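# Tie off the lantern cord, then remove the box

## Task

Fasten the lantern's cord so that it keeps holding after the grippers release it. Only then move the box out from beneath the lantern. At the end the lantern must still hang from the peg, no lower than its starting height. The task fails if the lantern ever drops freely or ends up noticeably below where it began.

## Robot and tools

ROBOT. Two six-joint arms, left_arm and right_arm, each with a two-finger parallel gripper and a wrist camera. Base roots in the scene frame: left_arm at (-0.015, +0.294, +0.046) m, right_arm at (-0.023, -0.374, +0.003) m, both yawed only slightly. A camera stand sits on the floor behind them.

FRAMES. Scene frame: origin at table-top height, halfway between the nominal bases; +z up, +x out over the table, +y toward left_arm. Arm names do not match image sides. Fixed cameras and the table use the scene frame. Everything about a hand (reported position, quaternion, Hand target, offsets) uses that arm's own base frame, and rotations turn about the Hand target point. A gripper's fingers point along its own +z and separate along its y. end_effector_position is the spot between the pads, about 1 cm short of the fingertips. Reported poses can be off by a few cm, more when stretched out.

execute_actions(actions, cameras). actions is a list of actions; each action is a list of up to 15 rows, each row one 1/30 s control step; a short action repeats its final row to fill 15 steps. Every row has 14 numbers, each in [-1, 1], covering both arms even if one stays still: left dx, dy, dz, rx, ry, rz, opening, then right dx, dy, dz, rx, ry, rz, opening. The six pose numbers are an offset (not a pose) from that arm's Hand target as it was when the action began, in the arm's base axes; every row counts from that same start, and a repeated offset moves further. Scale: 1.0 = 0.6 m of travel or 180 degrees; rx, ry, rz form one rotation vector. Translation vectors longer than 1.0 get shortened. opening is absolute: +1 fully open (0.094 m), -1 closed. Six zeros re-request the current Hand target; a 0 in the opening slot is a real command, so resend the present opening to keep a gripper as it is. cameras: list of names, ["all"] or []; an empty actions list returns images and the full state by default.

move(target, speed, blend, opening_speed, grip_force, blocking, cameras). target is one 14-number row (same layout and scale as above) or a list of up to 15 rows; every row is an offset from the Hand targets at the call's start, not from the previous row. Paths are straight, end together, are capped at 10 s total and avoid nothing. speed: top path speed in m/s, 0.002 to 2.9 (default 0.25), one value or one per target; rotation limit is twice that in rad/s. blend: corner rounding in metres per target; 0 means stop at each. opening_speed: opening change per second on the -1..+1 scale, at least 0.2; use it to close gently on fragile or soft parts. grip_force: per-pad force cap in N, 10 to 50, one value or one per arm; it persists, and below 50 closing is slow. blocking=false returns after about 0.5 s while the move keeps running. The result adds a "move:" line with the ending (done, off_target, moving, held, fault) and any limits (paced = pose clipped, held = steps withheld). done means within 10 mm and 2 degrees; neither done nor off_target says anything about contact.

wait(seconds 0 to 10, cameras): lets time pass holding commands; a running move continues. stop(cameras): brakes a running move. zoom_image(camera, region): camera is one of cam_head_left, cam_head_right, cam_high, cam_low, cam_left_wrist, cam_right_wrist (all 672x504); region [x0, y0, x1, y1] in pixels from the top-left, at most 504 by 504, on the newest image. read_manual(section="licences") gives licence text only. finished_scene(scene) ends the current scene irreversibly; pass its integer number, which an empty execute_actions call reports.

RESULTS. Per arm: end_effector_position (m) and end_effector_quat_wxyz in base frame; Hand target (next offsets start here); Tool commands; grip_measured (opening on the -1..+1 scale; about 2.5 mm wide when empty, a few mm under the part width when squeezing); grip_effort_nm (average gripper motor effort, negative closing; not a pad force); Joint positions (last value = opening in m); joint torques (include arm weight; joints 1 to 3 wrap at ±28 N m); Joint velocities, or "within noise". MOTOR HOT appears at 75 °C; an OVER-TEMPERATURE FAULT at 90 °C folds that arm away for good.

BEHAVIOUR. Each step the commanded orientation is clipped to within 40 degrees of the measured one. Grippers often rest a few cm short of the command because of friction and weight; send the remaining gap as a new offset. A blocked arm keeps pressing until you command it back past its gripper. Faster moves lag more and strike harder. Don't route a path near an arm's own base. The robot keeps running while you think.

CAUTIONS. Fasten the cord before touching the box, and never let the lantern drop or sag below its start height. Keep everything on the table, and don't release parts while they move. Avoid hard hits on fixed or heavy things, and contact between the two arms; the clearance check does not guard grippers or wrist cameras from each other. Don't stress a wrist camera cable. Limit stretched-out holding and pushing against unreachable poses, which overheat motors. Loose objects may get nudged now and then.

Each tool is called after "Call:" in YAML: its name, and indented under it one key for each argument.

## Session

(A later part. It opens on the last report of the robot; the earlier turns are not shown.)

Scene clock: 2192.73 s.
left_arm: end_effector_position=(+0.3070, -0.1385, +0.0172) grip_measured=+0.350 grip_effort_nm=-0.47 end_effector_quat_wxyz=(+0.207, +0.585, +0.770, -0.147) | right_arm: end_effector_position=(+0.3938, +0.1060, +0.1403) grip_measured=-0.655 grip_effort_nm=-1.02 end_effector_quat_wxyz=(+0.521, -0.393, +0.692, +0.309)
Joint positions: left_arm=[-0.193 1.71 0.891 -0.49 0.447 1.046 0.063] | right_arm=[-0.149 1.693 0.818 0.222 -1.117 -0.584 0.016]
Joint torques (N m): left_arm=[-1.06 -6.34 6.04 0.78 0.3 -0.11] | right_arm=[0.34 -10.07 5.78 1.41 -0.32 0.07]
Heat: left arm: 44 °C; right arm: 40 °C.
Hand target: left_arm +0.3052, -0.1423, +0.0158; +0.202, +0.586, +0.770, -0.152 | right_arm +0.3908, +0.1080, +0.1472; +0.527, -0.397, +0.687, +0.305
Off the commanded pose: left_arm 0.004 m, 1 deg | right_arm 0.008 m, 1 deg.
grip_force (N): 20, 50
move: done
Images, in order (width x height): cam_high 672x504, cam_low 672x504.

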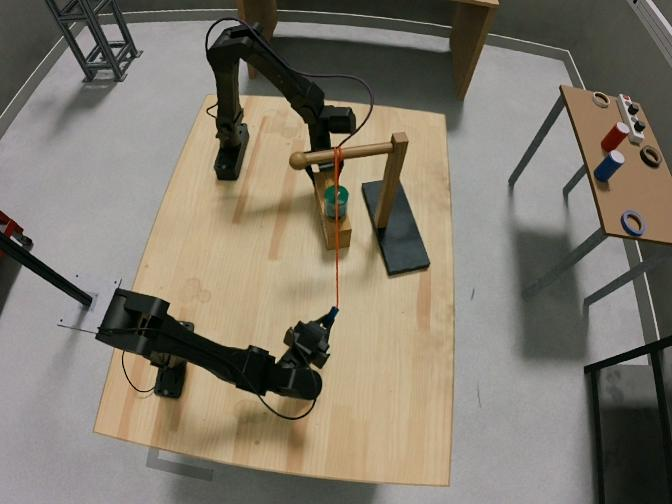

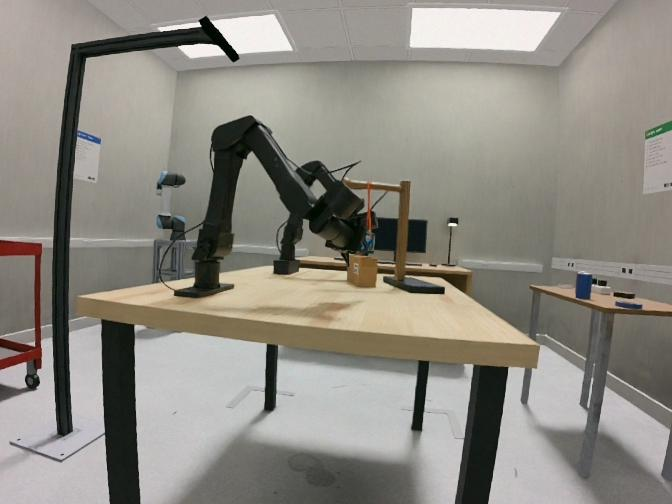

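Call:
move:
  target:
    - [0, 0, 0, 0, 0, 0, 0.8, 0, 0, 0, 0, 0, 0, -0.8]
    - [0, 0.015, 0.22, 0, 0, 0, 0.8, 0, 0, 0, 0, 0, 0, -0.8]
    - [-0.092, 0.3038, 0.5737, -0.228, -0.1143, 0.1188, 0.8, 0, 0, 0, 0, 0, 0, -0.8]
  speed: [0.05, 0.12, 0.2]
  blend: [0, 0.03, 0]
  grip_force: [50, 50]
  cameras: ["cam_left_wrist", "cam_low", "cam_high"]

Call:
zoom_image:
  camera: "cam_low"
  region: [340, 170, 440, 300]

Scene clock: 2229.93 s.
left_arm: end_effector_position=(+0.2548, +0.0451, +0.3484) grip_measured=+0.797 grip_effort_nm=0.14 end_effector_quat_wxyz=(+0.581, +0.271, +0.750, -0.162) | right_arm: end_effector_position=(+0.3938, +0.1060, +0.1403) grip_measured=-0.655 grip_effort_nm=-1.02 end_effector_quat_wxyz=(+0.521, -0.393, +0.692, +0.309)
Joint positions: left_arm=[0.904 1.262 1.415 -1.554 1.292 1.469 0.084] | right_arm=[-0.149 1.693 0.818 0.222 -1.117 -0.584 0.016]
Joint torques (N m): left_arm=[0.51 -4.27 6.69 0.32 0.94 -0.05] | right_arm=[0.4 -10.17 5.79 1.42 -0.32 0.07]
Heat: left arm: 46 °C; right arm: 40 °C.
Hand target: left_arm +0.2499, +0.0399, +0.3601; +0.547, +0.347, +0.714, -0.266 | right_arm +0.3908, +0.1080, +0.1472; +0.527, -0.397, +0.687, +0.305
Off the commanded pose: left_arm 0.014 m, 16 deg | right_arm 0.008 m, 1 deg.
joint sent to its limit (left arm) — joint 4 (wrist pitch), lower limit. The joint targets are off in orientation, not in position.
move: off_target (left_arm)
Images, in order (width x height): cam_high 672x504, cam_low 672x504, cam_left_wrist 672x504.

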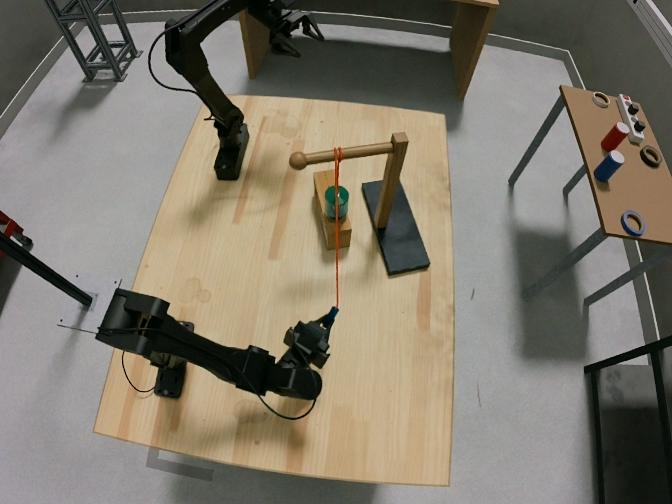

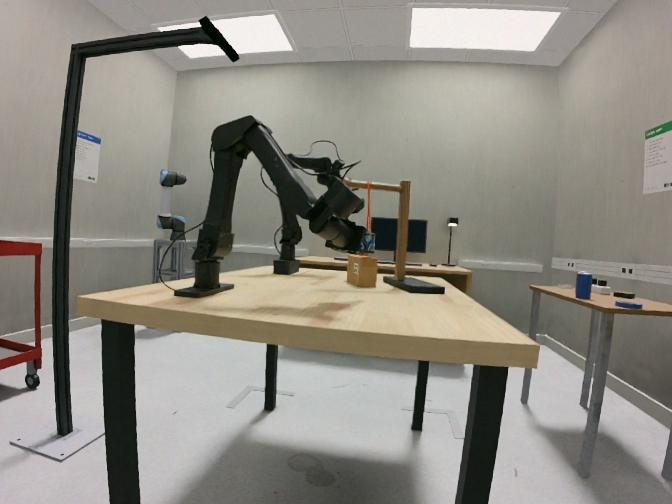

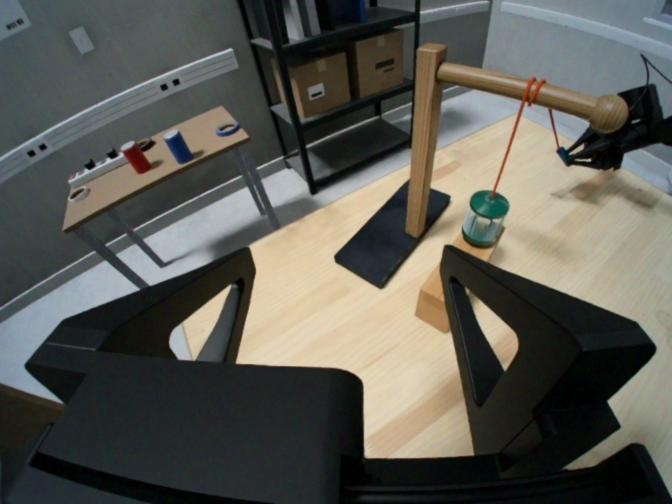

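Scaled by 3.877 from the camera's 672x504 image, which has a finer 960x720 frame.

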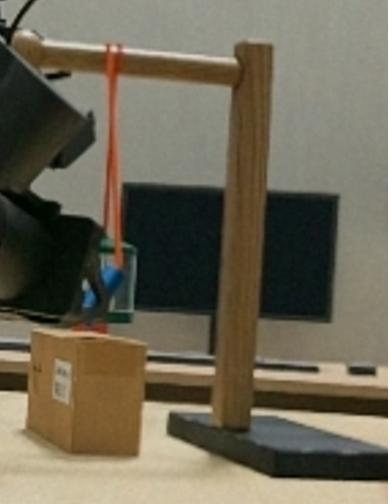

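Call:
move:
  target: [0.008, 0.0087, -0.0195, 0.0194, -0.013, 0.0845, 0.8, -0.0057, 0.041, 0.0279, 0, 0, 0, -0.8]
  speed: 0.02
  cameras: ["cam_left_wrist", "cam_low", "cam_high"]

Call:
zoom_image:
  camera: "cam_low"
  region: [340, 170, 440, 300]

Call:
zoom_image:
  camera: "cam_left_wrist"
  region: [400, 60, 640, 340]

Scene clock: 2252.77 s.
left_arm: end_effector_position=(+0.2545, +0.0458, +0.3463) grip_measured=+0.797 grip_effort_nm=0.14 end_effector_quat_wxyz=(+0.577, +0.271, +0.754, -0.160) | right_arm: end_effector_position=(+0.3912, +0.1296, +0.1554) grip_measured=-0.655 grip_effort_nm=-1.02 end_effector_quat_wxyz=(+0.519, -0.391, +0.695, +0.307)
Joint positions: left_arm=[0.904 1.262 1.415 -1.554 1.279 1.467 0.084] | right_arm=[-0.071 1.631 0.807 0.248 -1.046 -0.49 0.016]
Joint torques (N m): left_arm=[0.02 -2.58 5.76 0.53 0.74 0.05] | right_arm=[0.39 -9.83 6.15 1.6 -0.31 0.06]
Heat: left arm: 45 °C; right arm: 40 °C.
Hand target: left_arm +0.2547, +0.0452, +0.3484; +0.581, +0.272, +0.750, -0.162 | right_arm +0.3874, +0.1326, +0.1640; +0.527, -0.397, +0.687, +0.305
Off the commanded pose: left_arm 0.002 m, 1 deg | right_arm 0.010 m, 2 deg.
move: done
Images, in order (width x height): cam_high 672x504, cam_low 672x504, cam_left_wrist 672x504.

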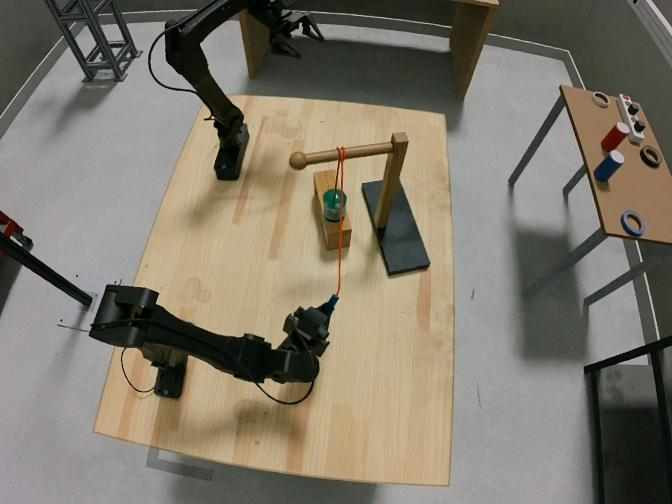

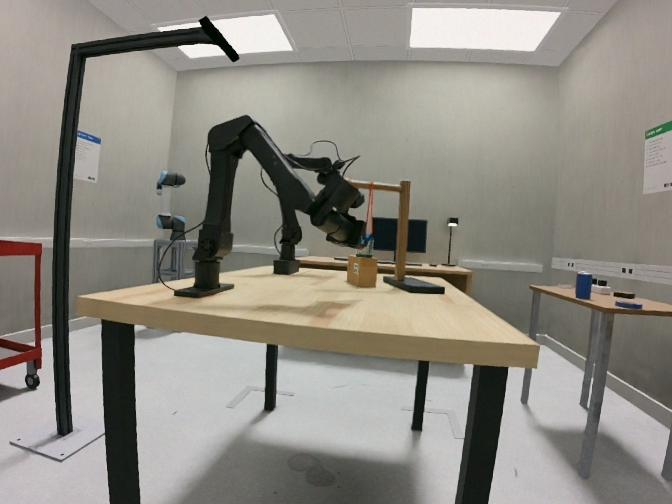

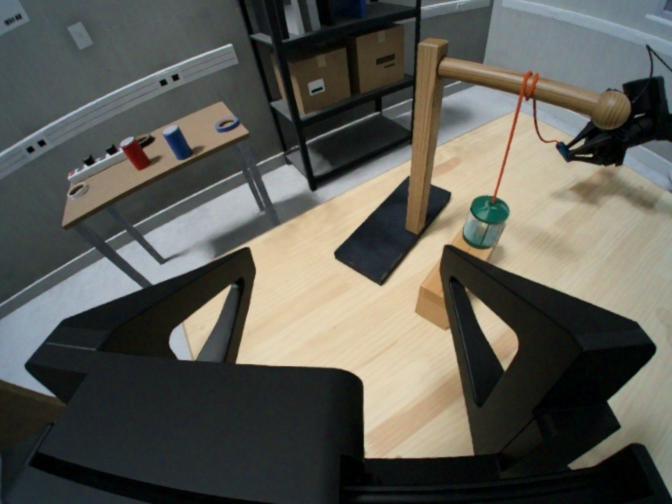

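Scaled by 3.877 from the camera's 672x504 image, which has a finer 960x720 frame.

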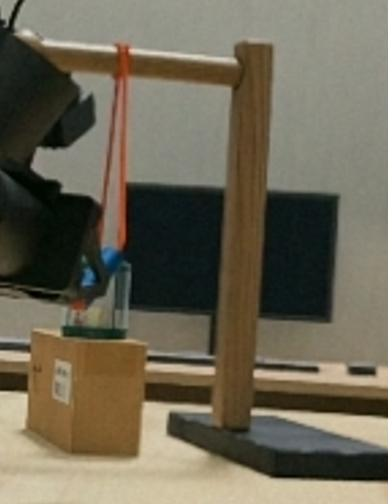

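Scaled by 1.800 from the camera's 672x504 image, which has a finer 960x720 frame.

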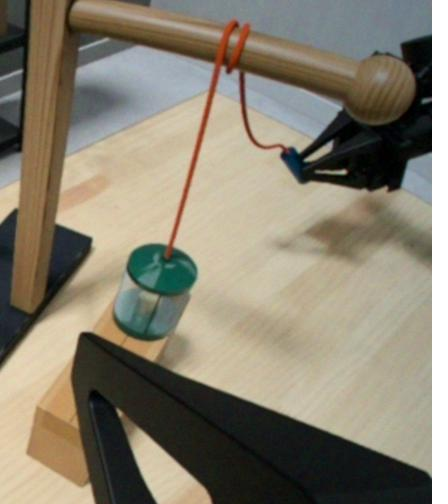

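Call:
move:
  target:
    - [0, 0, 0, 0, 0, 0, 0.8, -0.2685, 0.2312, 0.0183, 0, 0, 0, -0.8]
    - [0, 0, 0, 0, 0, 0, 0.8, -0.3155, 0.4818, 0.0517, 0, 0, 0, -0.8]
    - [0, 0, 0, 0, 0, 0, 0.8, -0.314, 0.6152, 0.185, 0, 0, 0, -0.8]
    - [0, 0, 0, 0, 0, 0, 0.8, -0.2973, 0.615, 0.3717, 0, 0, 0, -0.8]
  speed: 0.15
  blend: [0.03, 0.03, 0.03, 0]
  cameras: ["cam_left_wrist", "cam_high"]

Call:
zoom_image:
  camera: "cam_left_wrist"
  region: [400, 20, 672, 300]

Scene clock: 2371.33 s.
left_arm: end_effector_position=(+0.2545, +0.0458, +0.3462) grip_measured=+0.797 grip_effort_nm=0.14 end_effector_quat_wxyz=(+0.577, +0.271, +0.754, -0.160) | right_arm: end_effector_position=(+0.2057, +0.4995, +0.3817) grip_measured=-0.655 grip_effort_nm=-1.02 end_effector_quat_wxyz=(+0.526, -0.401, +0.687, +0.301)
Joint positions: left_arm=[0.904 1.262 1.415 -1.554 1.279 1.467 0.084] | right_arm=[1.239 1.716 1.752 -0.31 0.183 0.043 0.016]
Joint torques (N m): left_arm=[0.08 -2.62 5.81 0.52 0.75 0.06] | right_arm=[-0.54 -7.79 11.1 1.86 0.02 0.06]
Heat: left arm: 42 °C; right arm: 40 °C.
Hand target: left_arm +0.2547, +0.0452, +0.3484; +0.581, +0.272, +0.750, -0.162 | right_arm +0.2091, +0.5016, +0.3870; +0.527, -0.397, +0.687, +0.305
Off the commanded pose: left_arm 0.002 m, 1 deg | right_arm 0.007 m, 1 deg.
move: done
Images, in order (width x height): cam_high 672x504, cam_left_wrist 672x504.

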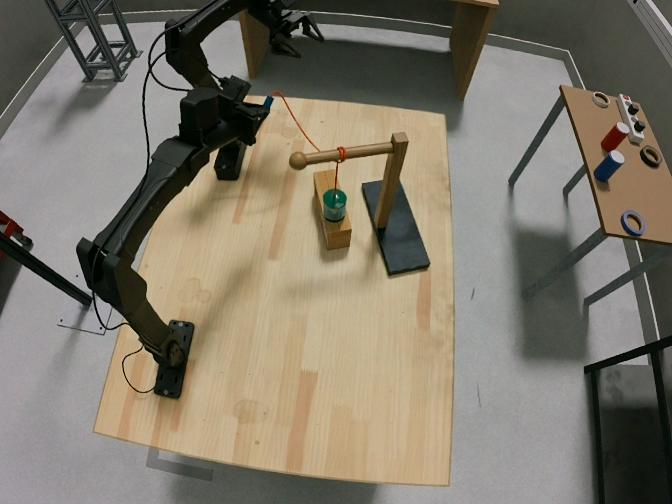

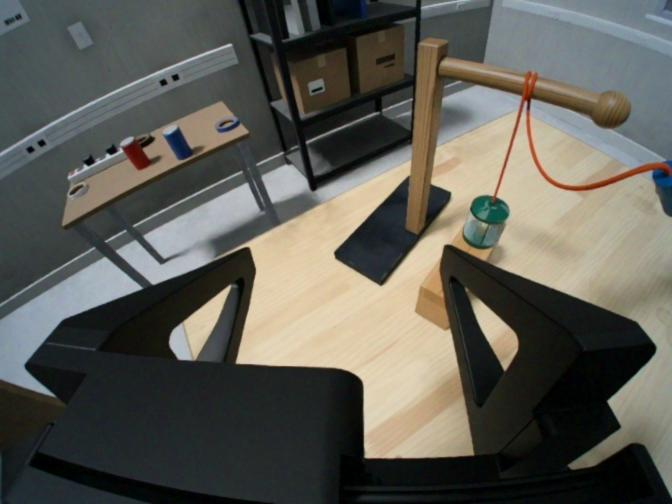

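Scaled by 1.800 from the camera's 672x504 image, which has a finer 960x720 frame.

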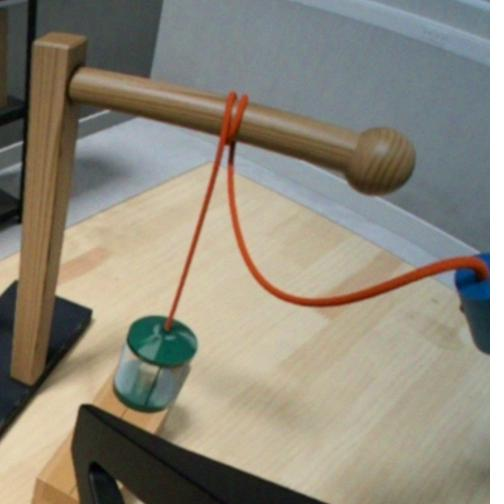

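Call:
move:
  target:
    - [0, 0, 0, 0, 0, 0, 0.8, 0.0485, -0.1173, 0.1217, 0, 0, 0, -0.8]
    - [0, 0, 0, 0, 0, 0, 0.8, 0.1133, -0.2682, 0.15, 0, 0, 0, -0.8]
    - [0, 0, 0, 0, 0, 0, 0.8, 0.1787, -0.3857, 0.075, 0, 0, 0, -0.8]
    - [0, 0, 0, 0, 0, 0, 0.8, 0.2105, -0.5027, -0.0833, 0, 0, 0, -0.8]
  speed: 0.15
  blend: [0.03, 0.03, 0.03, 0]
  cameras: ["cam_left_wrist", "cam_high"]

Call:
zoom_image:
  camera: "cam_left_wrist"
  region: [400, 20, 672, 300]

Call:
zoom_image:
  camera: "cam_high"
  region: [280, 120, 450, 280]

Scene clock: 2400.43 s.
left_arm: end_effector_position=(+0.2545, +0.0458, +0.3462) grip_measured=+0.797 grip_effort_nm=0.14 end_effector_quat_wxyz=(+0.577, +0.271, +0.754, -0.160) | right_arm: end_effector_position=(+0.3413, +0.2003, +0.3284) grip_measured=-0.655 grip_effort_nm=-1.02 end_effector_quat_wxyz=(+0.515, -0.389, +0.701, +0.304)
Joint positions: left_arm=[0.904 1.262 1.415 -1.554 1.279 1.467 0.084] | right_arm=[0.195 1.284 1.19 -0.328 -0.801 -0.285 0.016]
Joint torques (N m): left_arm=[0.03 -2.61 5.76 0.52 0.74 0.05] | right_arm=[-0.34 -6.97 7.43 1.86 -0.37 -0.09]
Heat: left arm: 42 °C; right arm: 38 °C.
Hand target: left_arm +0.2547, +0.0452, +0.3484; +0.581, +0.272, +0.750, -0.162 | right_arm +0.3354, +0.2000, +0.3370; +0.527, -0.397, +0.687, +0.305
Off the commanded pose: left_arm 0.002 m, 1 deg | right_arm 0.010 m, 2 deg.
move: done
Images, in order (width x height): cam_high 672x504, cam_left_wrist 672x504.

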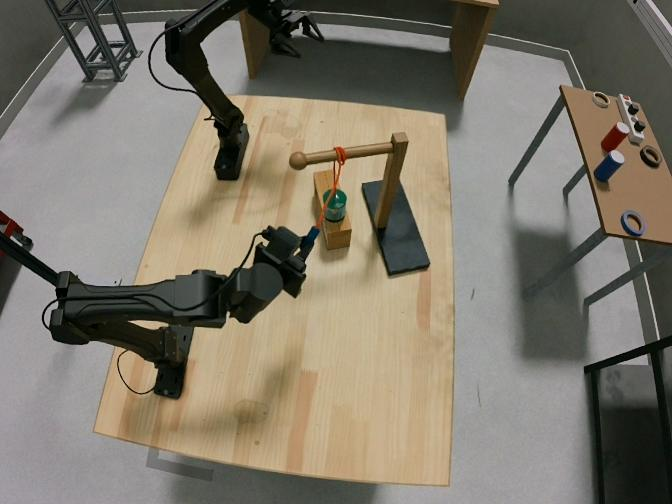

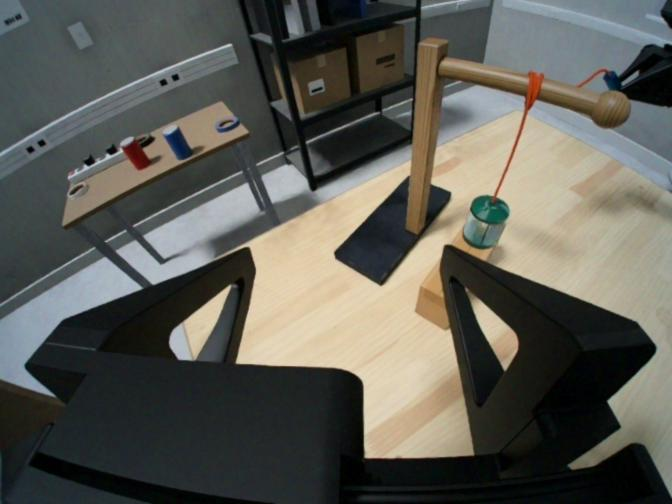

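Scaled by 1.800 from the camera's 672x504 image, which has a finer 960x720 frame.

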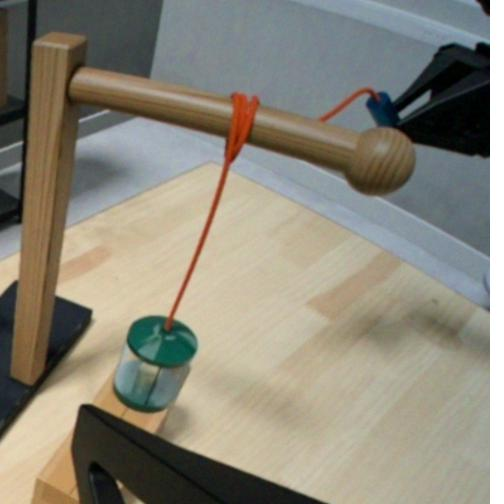

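Scaled by 2.965 from the camera's 672x504 image, which has a finer 960x720 frame.

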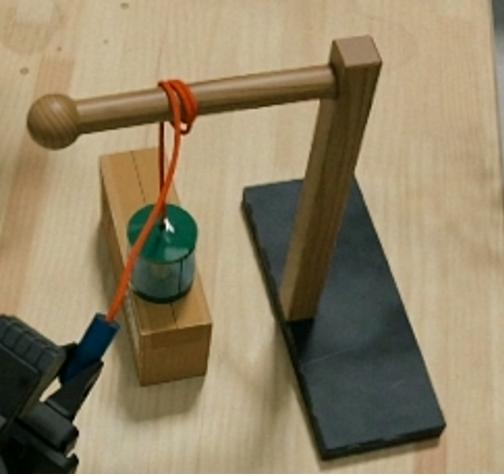

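Call:
move:
  target:
    - [0, 0, 0, 0, 0, 0, 0.8, -0.0827, 0.051, -0.1183, 0, 0, 0, -0.8]
    - [0, 0, 0, 0, 0, 0, 0.8, -0.1807, 0.2188, -0.1533, 0, 0, -0.1111, -0.8]
    - [0, 0, 0, 0, 0, 0, 0.8, -0.1873, 0.3523, -0.105, 0, 0, -0.1667, -0.8]
    - [0, 0, 0, 0, 0, 0, 0.8, -0.1698, 0.4272, -0.0067, 0, 0, -0.1667, -0.8]
  speed: 0.12
  blend: [0.02, 0.02, 0.02, 0]
  cameras: ["cam_left_wrist", "cam_high"]

Call:
zoom_image:
  camera: "cam_left_wrist"
  region: [400, 20, 672, 300]

Call:
zoom_image:
  camera: "cam_high"
  region: [230, 80, 450, 280]

Scene clock: 2508.43 s.
left_arm: end_effector_position=(+0.2545, +0.0458, +0.3462) grip_measured=+0.797 grip_effort_nm=0.14 end_effector_quat_wxyz=(+0.577, +0.271, +0.754, -0.160) | right_arm: end_effector_position=(+0.2330, +0.4534, +0.3285) grip_measured=-0.655 grip_effort_nm=-1.02 end_effector_quat_wxyz=(+0.585, -0.213, +0.766, +0.158)
Joint positions: left_arm=[0.904 1.262 1.415 -1.554 1.279 1.467 0.084] | right_arm=[1.343 1.713 1.561 -0.225 0.771 0.262 0.016]
Joint torques (N m): left_arm=[0.06 -2.65 5.81 0.52 0.74 0.06] | right_arm=[0.28 -7.72 11.28 1.6 0.38 0.08]
Heat: left arm: 41 °C; right arm: 36 °C.
Hand target: left_arm +0.2547, +0.0452, +0.3484; +0.581, +0.272, +0.750, -0.162 | right_arm +0.2335, +0.4563, +0.3331; +0.588, -0.206, +0.766, +0.158
Off the commanded pose: left_arm 0.002 m, 1 deg | right_arm 0.005 m, 1 deg.
move: done
Images, in order (width x height): cam_high 672x504, cam_left_wrist 672x504.

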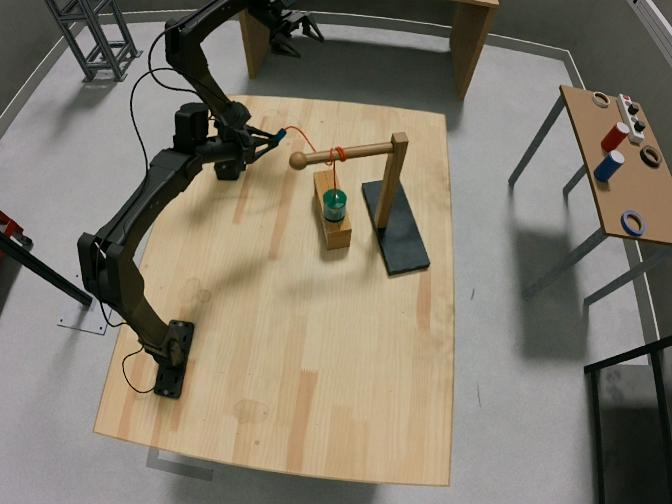

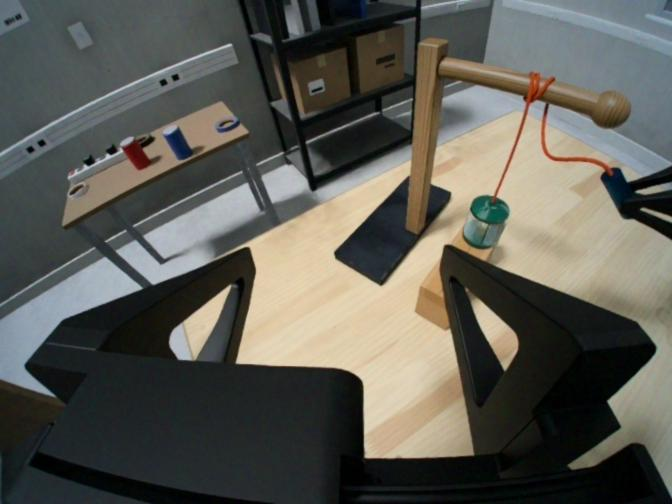

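Scaled by 1.800 from the camera's 672x504 image, which has a finer 960x720 frame.

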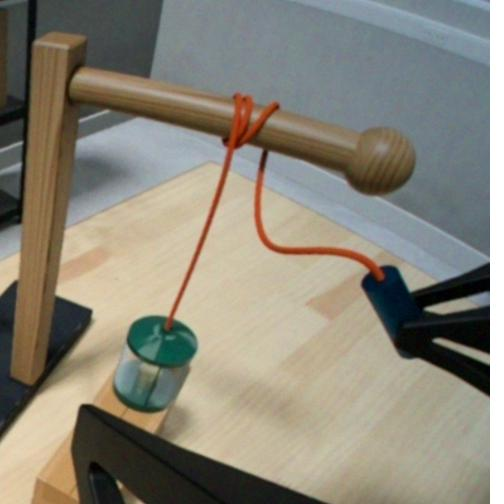

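Scaled by 2.291 from the camera's 672x504 image, which has a finer 960x720 frame.

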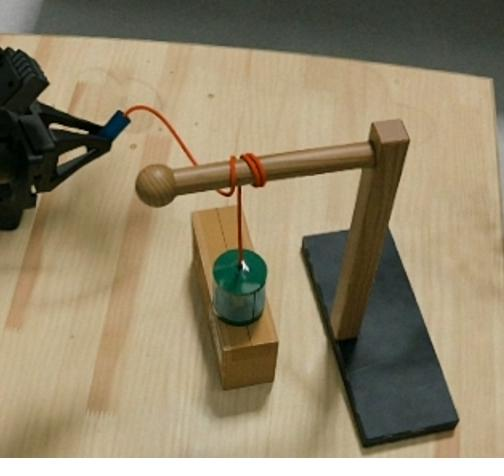

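Call:
move:
  target:
    - [0, 0, 0, 0, 0, 0, 0.8, 0.0328, -0.0422, 0.1198, 0, 0, 0, -0.8]
    - [0, 0, 0, 0, 0, 0, 0.8, 0.0735, -0.126, 0.1648, 0, 0, 0.0833, -0.8]
    - [0, 0, 0, 0, 0, 0, 0.8, 0.1388, -0.2352, 0.1482, 0, 0, 0.1667, -0.8]
    - [0, 0, 0, 0, 0, 0, 0.8, 0.1797, -0.3107, 0.0382, 0, 0, 0.1667, -0.8]
  speed: 0.1
  blend: [0.02, 0.02, 0.02, 0]
  cameras: ["cam_left_wrist", "cam_high"]

Call:
zoom_image:
  camera: "cam_left_wrist"
  region: [400, 20, 672, 300]

Call:
zoom_image:
  camera: "cam_high"
  region: [230, 80, 450, 280]

Scene clock: 2528.80 s.
left_arm: end_effector_position=(+0.2545, +0.0458, +0.3462) grip_measured=+0.797 grip_effort_nm=0.14 end_effector_quat_wxyz=(+0.577, +0.271, +0.754, -0.160) | right_arm: end_effector_position=(+0.3477, +0.2722, +0.3433) grip_measured=-0.655 grip_effort_nm=-1.02 end_effector_quat_wxyz=(+0.511, -0.392, +0.702, +0.303)
Joint positions: left_arm=[0.904 1.262 1.415 -1.554 1.279 1.467 0.084] | right_arm=[0.438 1.396 1.324 -0.286 -0.575 -0.174 0.016]
Joint torques (N m): left_arm=[0.08 -2.65 5.85 0.52 0.71 0.08] | right_arm=[-0.32 -8.69 7.66 1.99 -0.28 -0.11]
Heat: left arm: 41 °C; right arm: 38 °C.
Hand target: left_arm +0.2547, +0.0452, +0.3484; +0.581, +0.272, +0.750, -0.162 | right_arm +0.3414, +0.2699, +0.3559; +0.527, -0.397, +0.687, +0.305
Off the commanded pose: left_arm 0.002 m, 1 deg | right_arm 0.014 m, 3 deg.
move: off_target (right_arm)
Images, in order (width x height): cam_high 672x504, cam_left_wrist 672x504.

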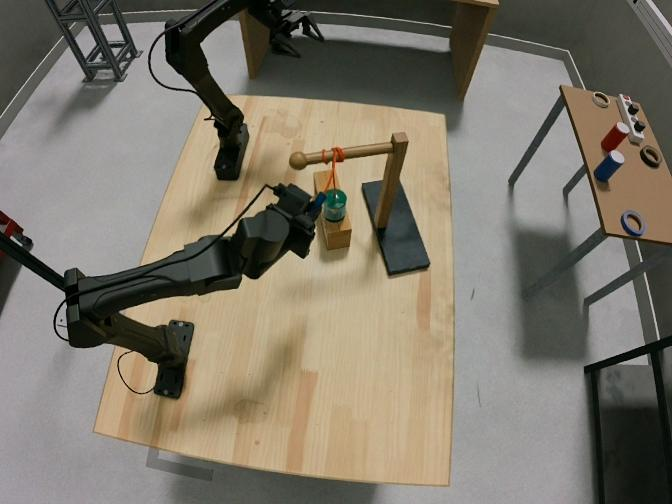

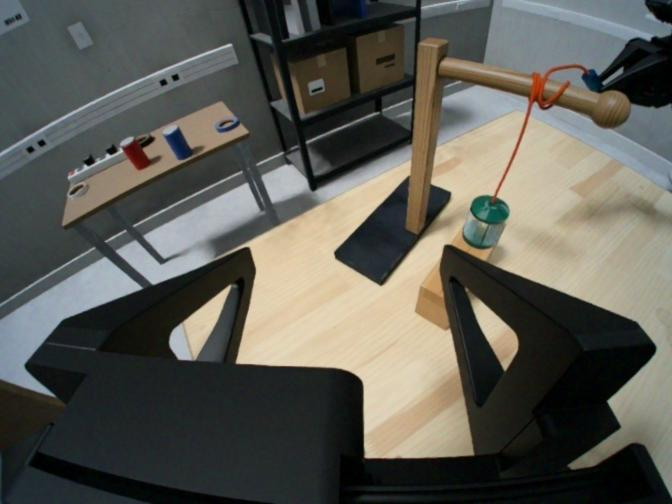

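Scaled by 1.800 from the camera's 672x504 image, which has a finer 960x720 frame.

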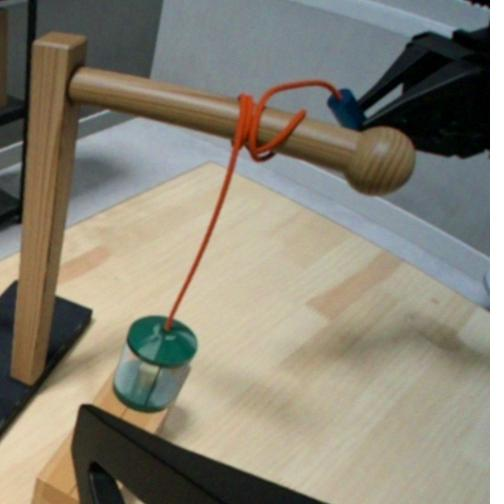

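Scaled by 2.291 from the camera's 672x504 image, which has a finer 960x720 frame.

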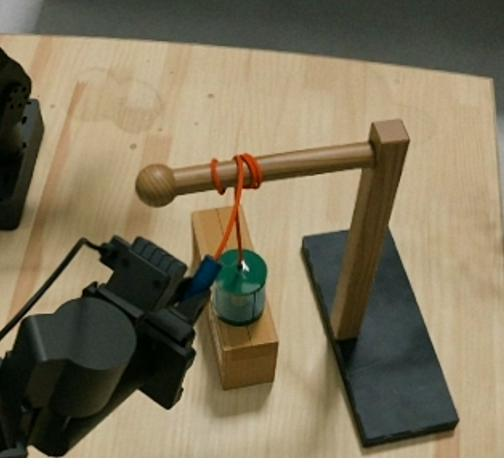

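Call:
move:
  target: [-0.0033, -0.3073, -0.1923, -0.0194, 0.013, -0.0845, 0.3, 0.008, -0.0167, -0.0998, 0, 0, 0, -0.8]
  speed: [0.12]
  cameras: ["cam_left_wrist", "cam_high", "cam_low"]

Call:
zoom_image:
  camera: "cam_left_wrist"
  region: [280, 0, 672, 294]

Call:
zoom_image:
  camera: "cam_high"
  region: [230, 80, 450, 280]

Scene clock: 2564.20 s.
left_arm: end_effector_position=(+0.2547, -0.1381, +0.2341) grip_measured=+0.303 grip_effort_nm=-0.13 end_effector_quat_wxyz=(+0.542, +0.346, +0.718, -0.267) | right_arm: end_effector_position=(+0.3495, +0.2638, +0.2865) grip_measured=-0.655 grip_effort_nm=-1.02 end_effector_quat_wxyz=(+0.513, -0.394, +0.698, +0.306)
Joint positions: left_arm=[-0.016 0.775 0.567 -0.212 0.847 0.313 0.061] | right_arm=[0.404 1.379 1.08 -0.059 -0.616 -0.19 0.016]
Joint torques (N m): left_arm=[-0.55 -1.57 5.64 2.08 0.17 -0.05] | right_arm=[-0.85 -8.34 7.39 1.96 -0.25 -0.1]
Heat: left arm: 41 °C; right arm: 37 °C.
Hand target: left_arm +0.2528, -0.1392, +0.2330; +0.547, +0.347, +0.714, -0.266 | right_arm +0.3461, +0.2599, +0.2960; +0.527, -0.397, +0.687, +0.305
Off the commanded pose: left_arm 0.002 m, 1 deg | right_arm 0.011 m, 2 deg.
move: off_target (right_arm)
Images, in order (width x height): cam_high 672x504, cam_low 672x504, cam_left_wrist 672x504.

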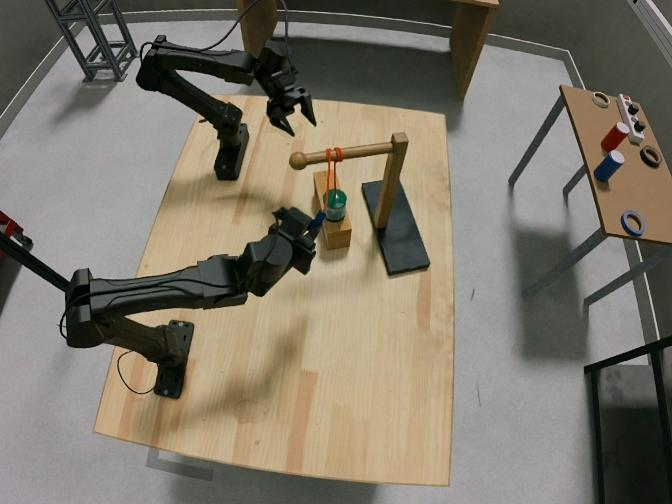

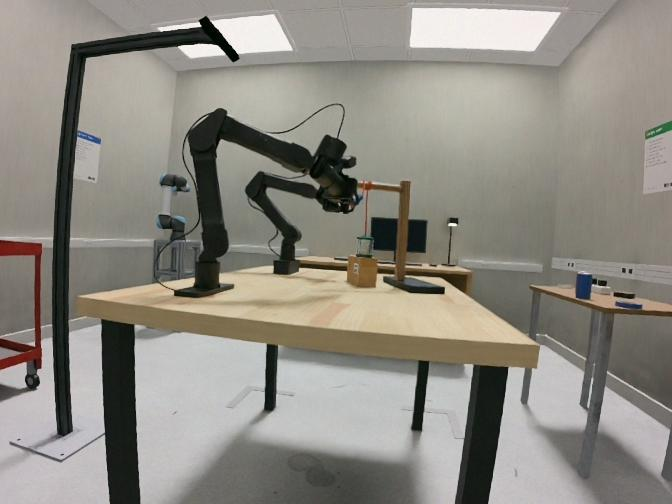

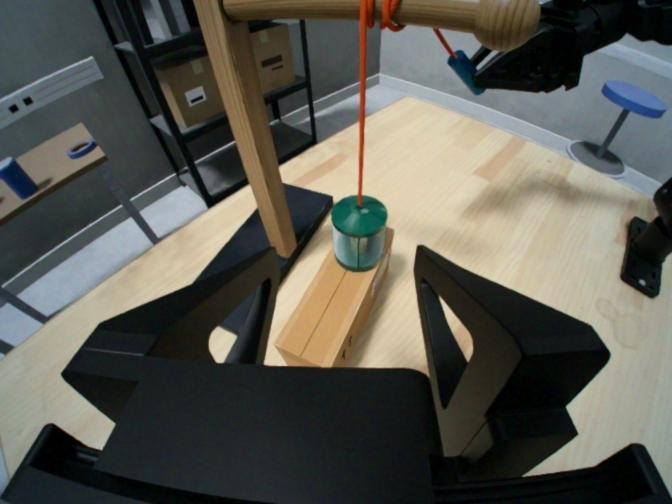

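Scaled by 1.286 from the camera's 672x504 image, which has a finer 960x720 frame.

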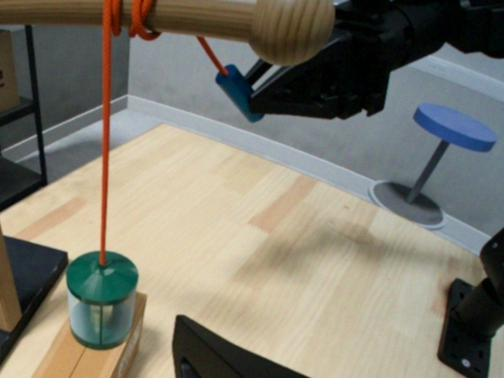

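Scaled by 2.291 from the camera's 672x504 image, which has a finer 960x720 frame.

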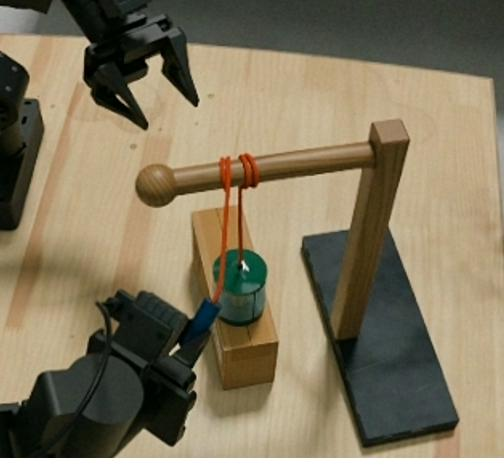

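Call:
move:
  target: [0.1387, -0.193, -0.065, 0, 0, 0, 0.3, 0, 0, 0, 0, 0, 0, -0.8]
  speed: [0.1]
  cameras: ["cam_left_wrist", "cam_high", "cam_low"]

Call:
zoom_image:
  camera: "cam_left_wrist"
  region: [220, 0, 500, 280]

Scene clock: 2604.53 s.
left_arm: end_effector_position=(+0.3278, -0.2503, +0.1834) grip_measured=+0.303 grip_effort_nm=-0.13 end_effector_quat_wxyz=(+0.534, +0.350, +0.722, -0.267) | right_arm: end_effector_position=(+0.3495, +0.2638, +0.2866) grip_measured=-0.655 grip_effort_nm=-1.02 end_effector_quat_wxyz=(+0.513, -0.394, +0.698, +0.306)
Joint positions: left_arm=[-0.475 1.342 0.614 0.407 0.42 0.122 0.061] | right_arm=[0.404 1.379 1.08 -0.059 -0.616 -0.19 0.016]
Joint torques (N m): left_arm=[-0.43 -3.4 9.14 2.33 -0.03 -0.08] | right_arm=[-0.77 -8.38 7.45 1.94 -0.27 -0.1]
Heat: left arm: 41 °C; right arm: 37 °C.
Hand target: left_arm +0.3360, -0.2550, +0.1941; +0.547, +0.347, +0.714, -0.266 | right_arm +0.3461, +0.2599, +0.2961; +0.527, -0.397, +0.687, +0.305
Off the commanded pose: left_arm 0.014 m, 2 deg | right_arm 0.011 m, 2 deg.
move: off_target (left_arm, right_arm)
Images, in order (width x height): cam_high 672x504, cam_low 672x504, cam_left_wrist 672x504.

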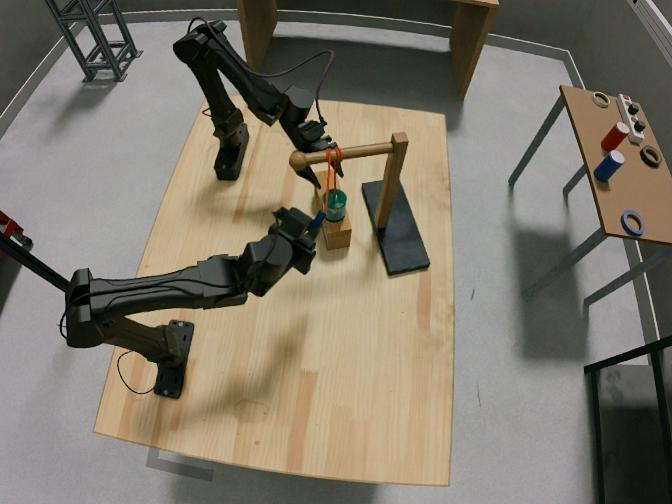

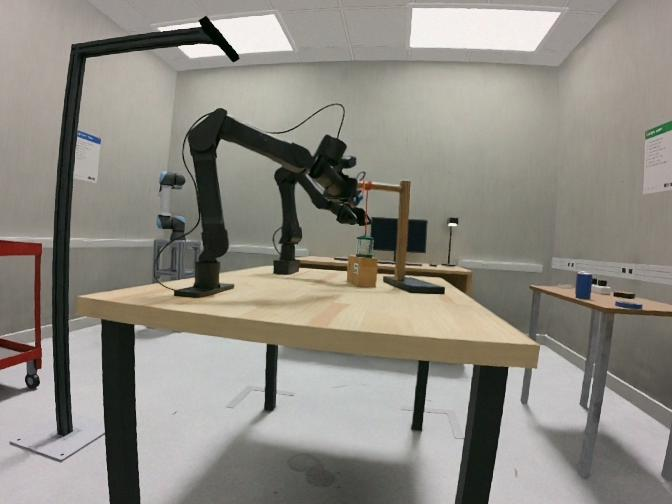

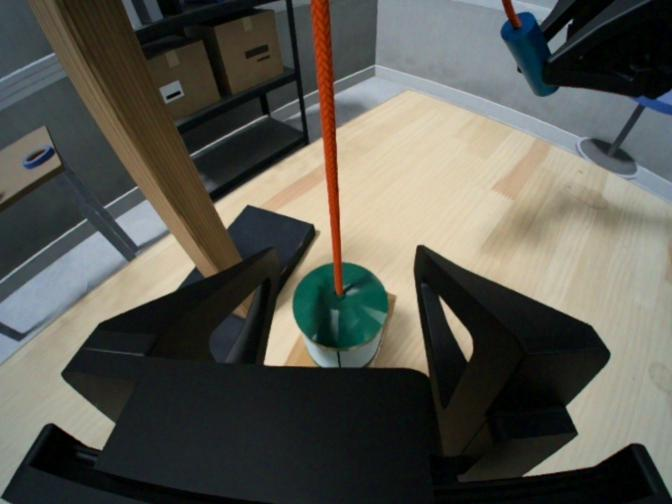

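Scaled by 1.800 from the camera's 672x504 image, which has a finer 960x720 frame.

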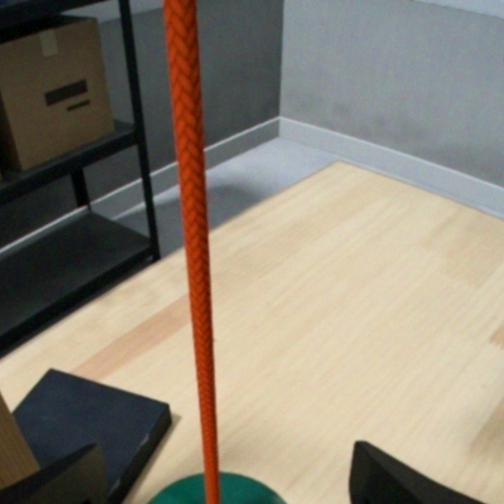

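Call:
move:
  target: [0.0167, -0.0183, 0.0133, 0, 0, 0, 0.3, 0, 0, 0, 0, 0, 0, -0.8]
  speed: [0.08]
  cameras: ["cam_left_wrist"]

Scene clock: 2627.73 s.
left_arm: end_effector_position=(+0.3400, -0.2620, +0.1965) grip_measured=+0.303 grip_effort_nm=-0.13 end_effector_quat_wxyz=(+0.543, +0.350, +0.715, -0.267) | right_arm: end_effector_position=(+0.3495, +0.2638, +0.2866) grip_measured=-0.655 grip_effort_nm=-1.02 end_effector_quat_wxyz=(+0.513, -0.394, +0.698, +0.306)
Joint positions: left_arm=[-0.494 1.388 0.684 0.407 0.402 0.117 0.061] | right_arm=[0.404 1.379 1.08 -0.059 -0.616 -0.19 0.016]
Joint torques (N m): left_arm=[-0.47 -3.95 9.2 2.11 -0.02 -0.11] | right_arm=[-0.77 -8.32 7.35 1.97 -0.24 -0.1]
Heat: left arm: 45 °C; right arm: 38 °C.
Hand target: left_arm +0.3461, -0.2660, +0.2020; +0.547, +0.347, +0.714, -0.266 | right_arm +0.3461, +0.2599, +0.2961; +0.527, -0.397, +0.687, +0.305
Off the commanded pose: left_arm 0.009 m, 1 deg | right_arm 0.011 m, 2 deg.
move: off_target (right_arm)
Images, in order (width x height): cam_left_wrist 672x504.

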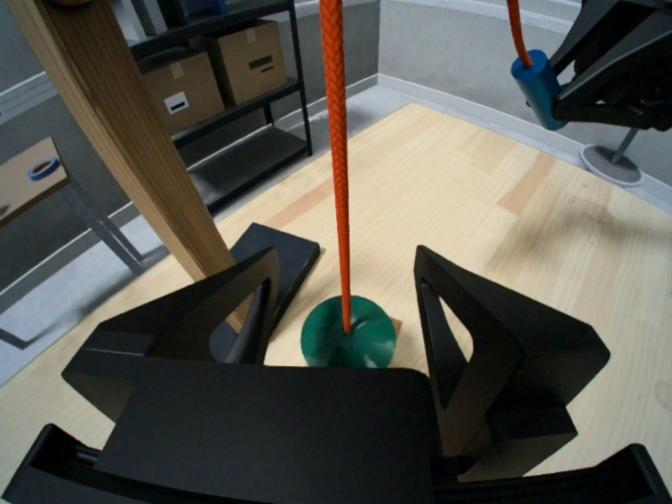

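Call:
move:
  target: [0, 0, 0, 0, 0, 0, -1, 0, 0, 0, 0, 0, 0, -0.8]
  grip_force: [40, 50]
  cameras: ["cam_left_wrist"]

Scene clock: 2641.03 s.
left_arm: end_effector_position=(+0.3401, -0.2619, +0.1964) grip_measured=-0.937 grip_effort_nm=-0.80 end_effector_quat_wxyz=(+0.543, +0.350, +0.716, -0.267) | right_arm: end_effector_position=(+0.3495, +0.2638, +0.2866) grip_measured=-0.655 grip_effort_nm=-1.02 end_effector_quat_wxyz=(+0.513, -0.394, +0.698, +0.306)
Joint positions: left_arm=[-0.494 1.388 0.684 0.407 0.401 0.117 0.003] | right_arm=[0.404 1.379 1.08 -0.059 -0.616 -0.19 0.016]
Joint torques (N m): left_arm=[-0.47 -3.92 9.11 2.09 -0.02 -0.1] | right_arm=[-0.75 -8.25 7.36 1.96 -0.26 -0.08]
Heat: left arm: 46 °C; right arm: 38 °C.
Hand target: left_arm +0.3461, -0.2660, +0.2020; +0.547, +0.347, +0.714, -0.266 | right_arm +0.3461, +0.2599, +0.2961; +0.527, -0.397, +0.687, +0.305
Off the commanded pose: left_arm 0.009 m, 1 deg | right_arm 0.011 m, 2 deg.
grip_force (N): 40, 50
move: off_target (right_arm)
Images, in order (width x height): cam_left_wrist 672x504.

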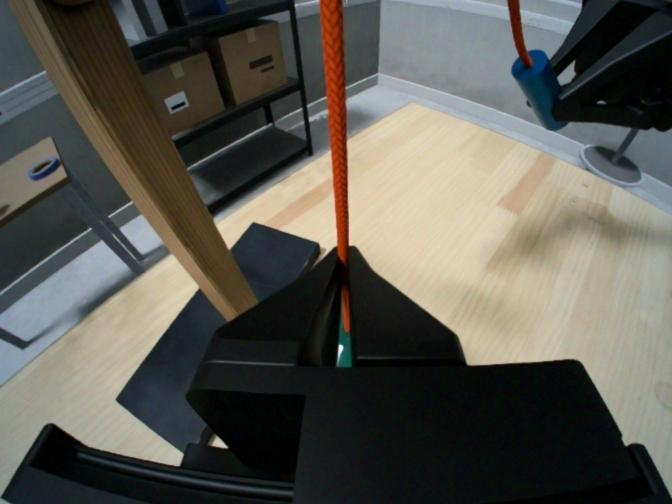

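Call:
execute_actions:
  actions: []
  cameras: ["cam_low", "cam_left_wrist", "cam_right_wrist"]

Scene clock: 2673.47 s.
left_arm: end_effector_position=(+0.3401, -0.2619, +0.1964) grip_measured=-0.938 grip_effort_nm=-0.84 end_effector_quat_wxyz=(+0.543, +0.350, +0.716, -0.267) | right_arm: end_effector_position=(+0.3495, +0.2638, +0.2866) grip_measured=-0.655 grip_effort_nm=-1.02 end_effector_quat_wxyz=(+0.513, -0.394, +0.698, +0.306)
Joint positions: left_arm=[-0.494 1.388 0.684 0.407 0.401 0.117 0.003] | right_arm=[0.404 1.379 1.08 -0.059 -0.616 -0.19 0.016]
Joint velocities: within noise
Joint torques (N m): left_arm=[-0.5 -3.95 9.11 2.1 -0.01 -0.08] | right_arm=[-0.85 -8.36 7.47 1.94 -0.25 -0.09]
Heat: left arm: 48 °C; right arm: 38 °C.
Hand target: left_arm +0.3461, -0.2660, +0.2020; +0.547, +0.347, +0.714, -0.266 | right_arm +0.3461, +0.2599, +0.2961; +0.527, -0.397, +0.687, +0.305
Tool commands: left_gripper/opening=-1.0 right_gripper/opening=-0.8
Off the commanded pose: left_arm 0.009 m, 1 deg | right_arm 0.011 m, 2 deg.
grip_force (N): 40, 50
Images, in order (width x height): cam_low 672x504, cam_left_wrist 672x504, cam_right_wrist 672x504.

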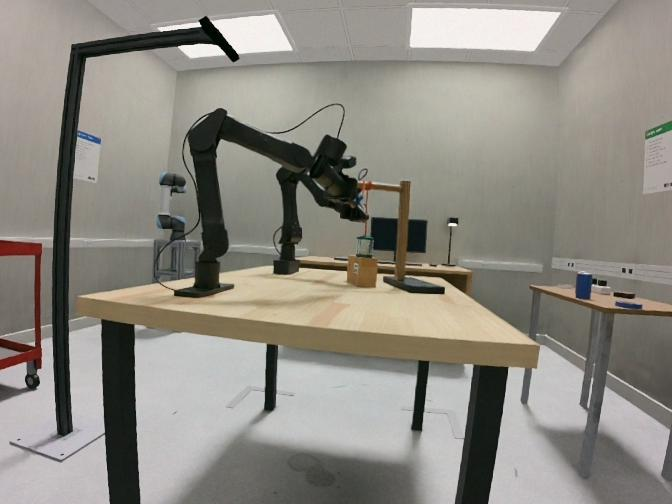

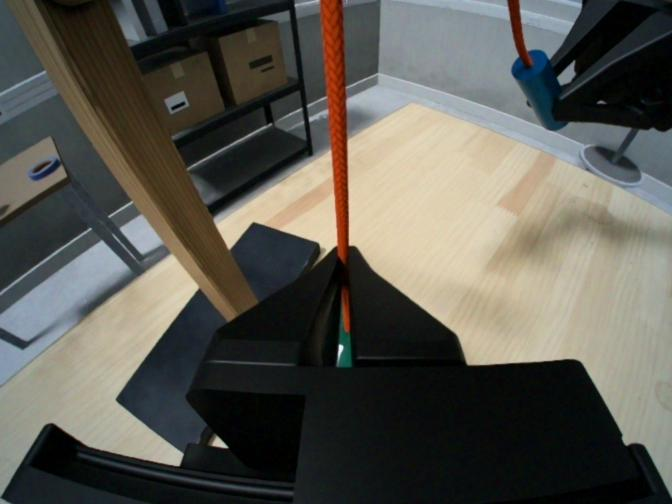

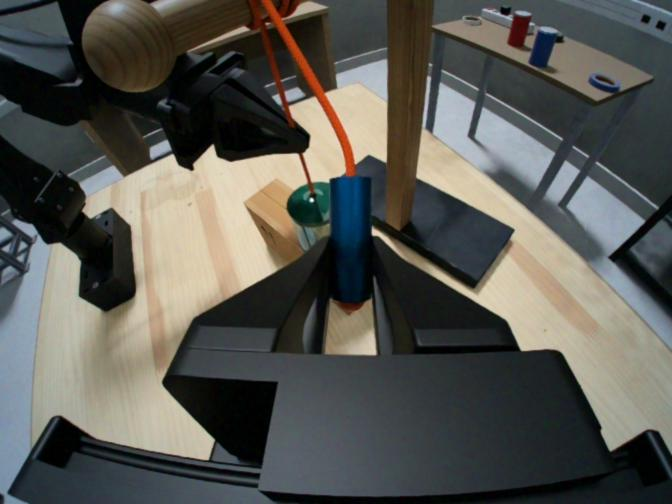

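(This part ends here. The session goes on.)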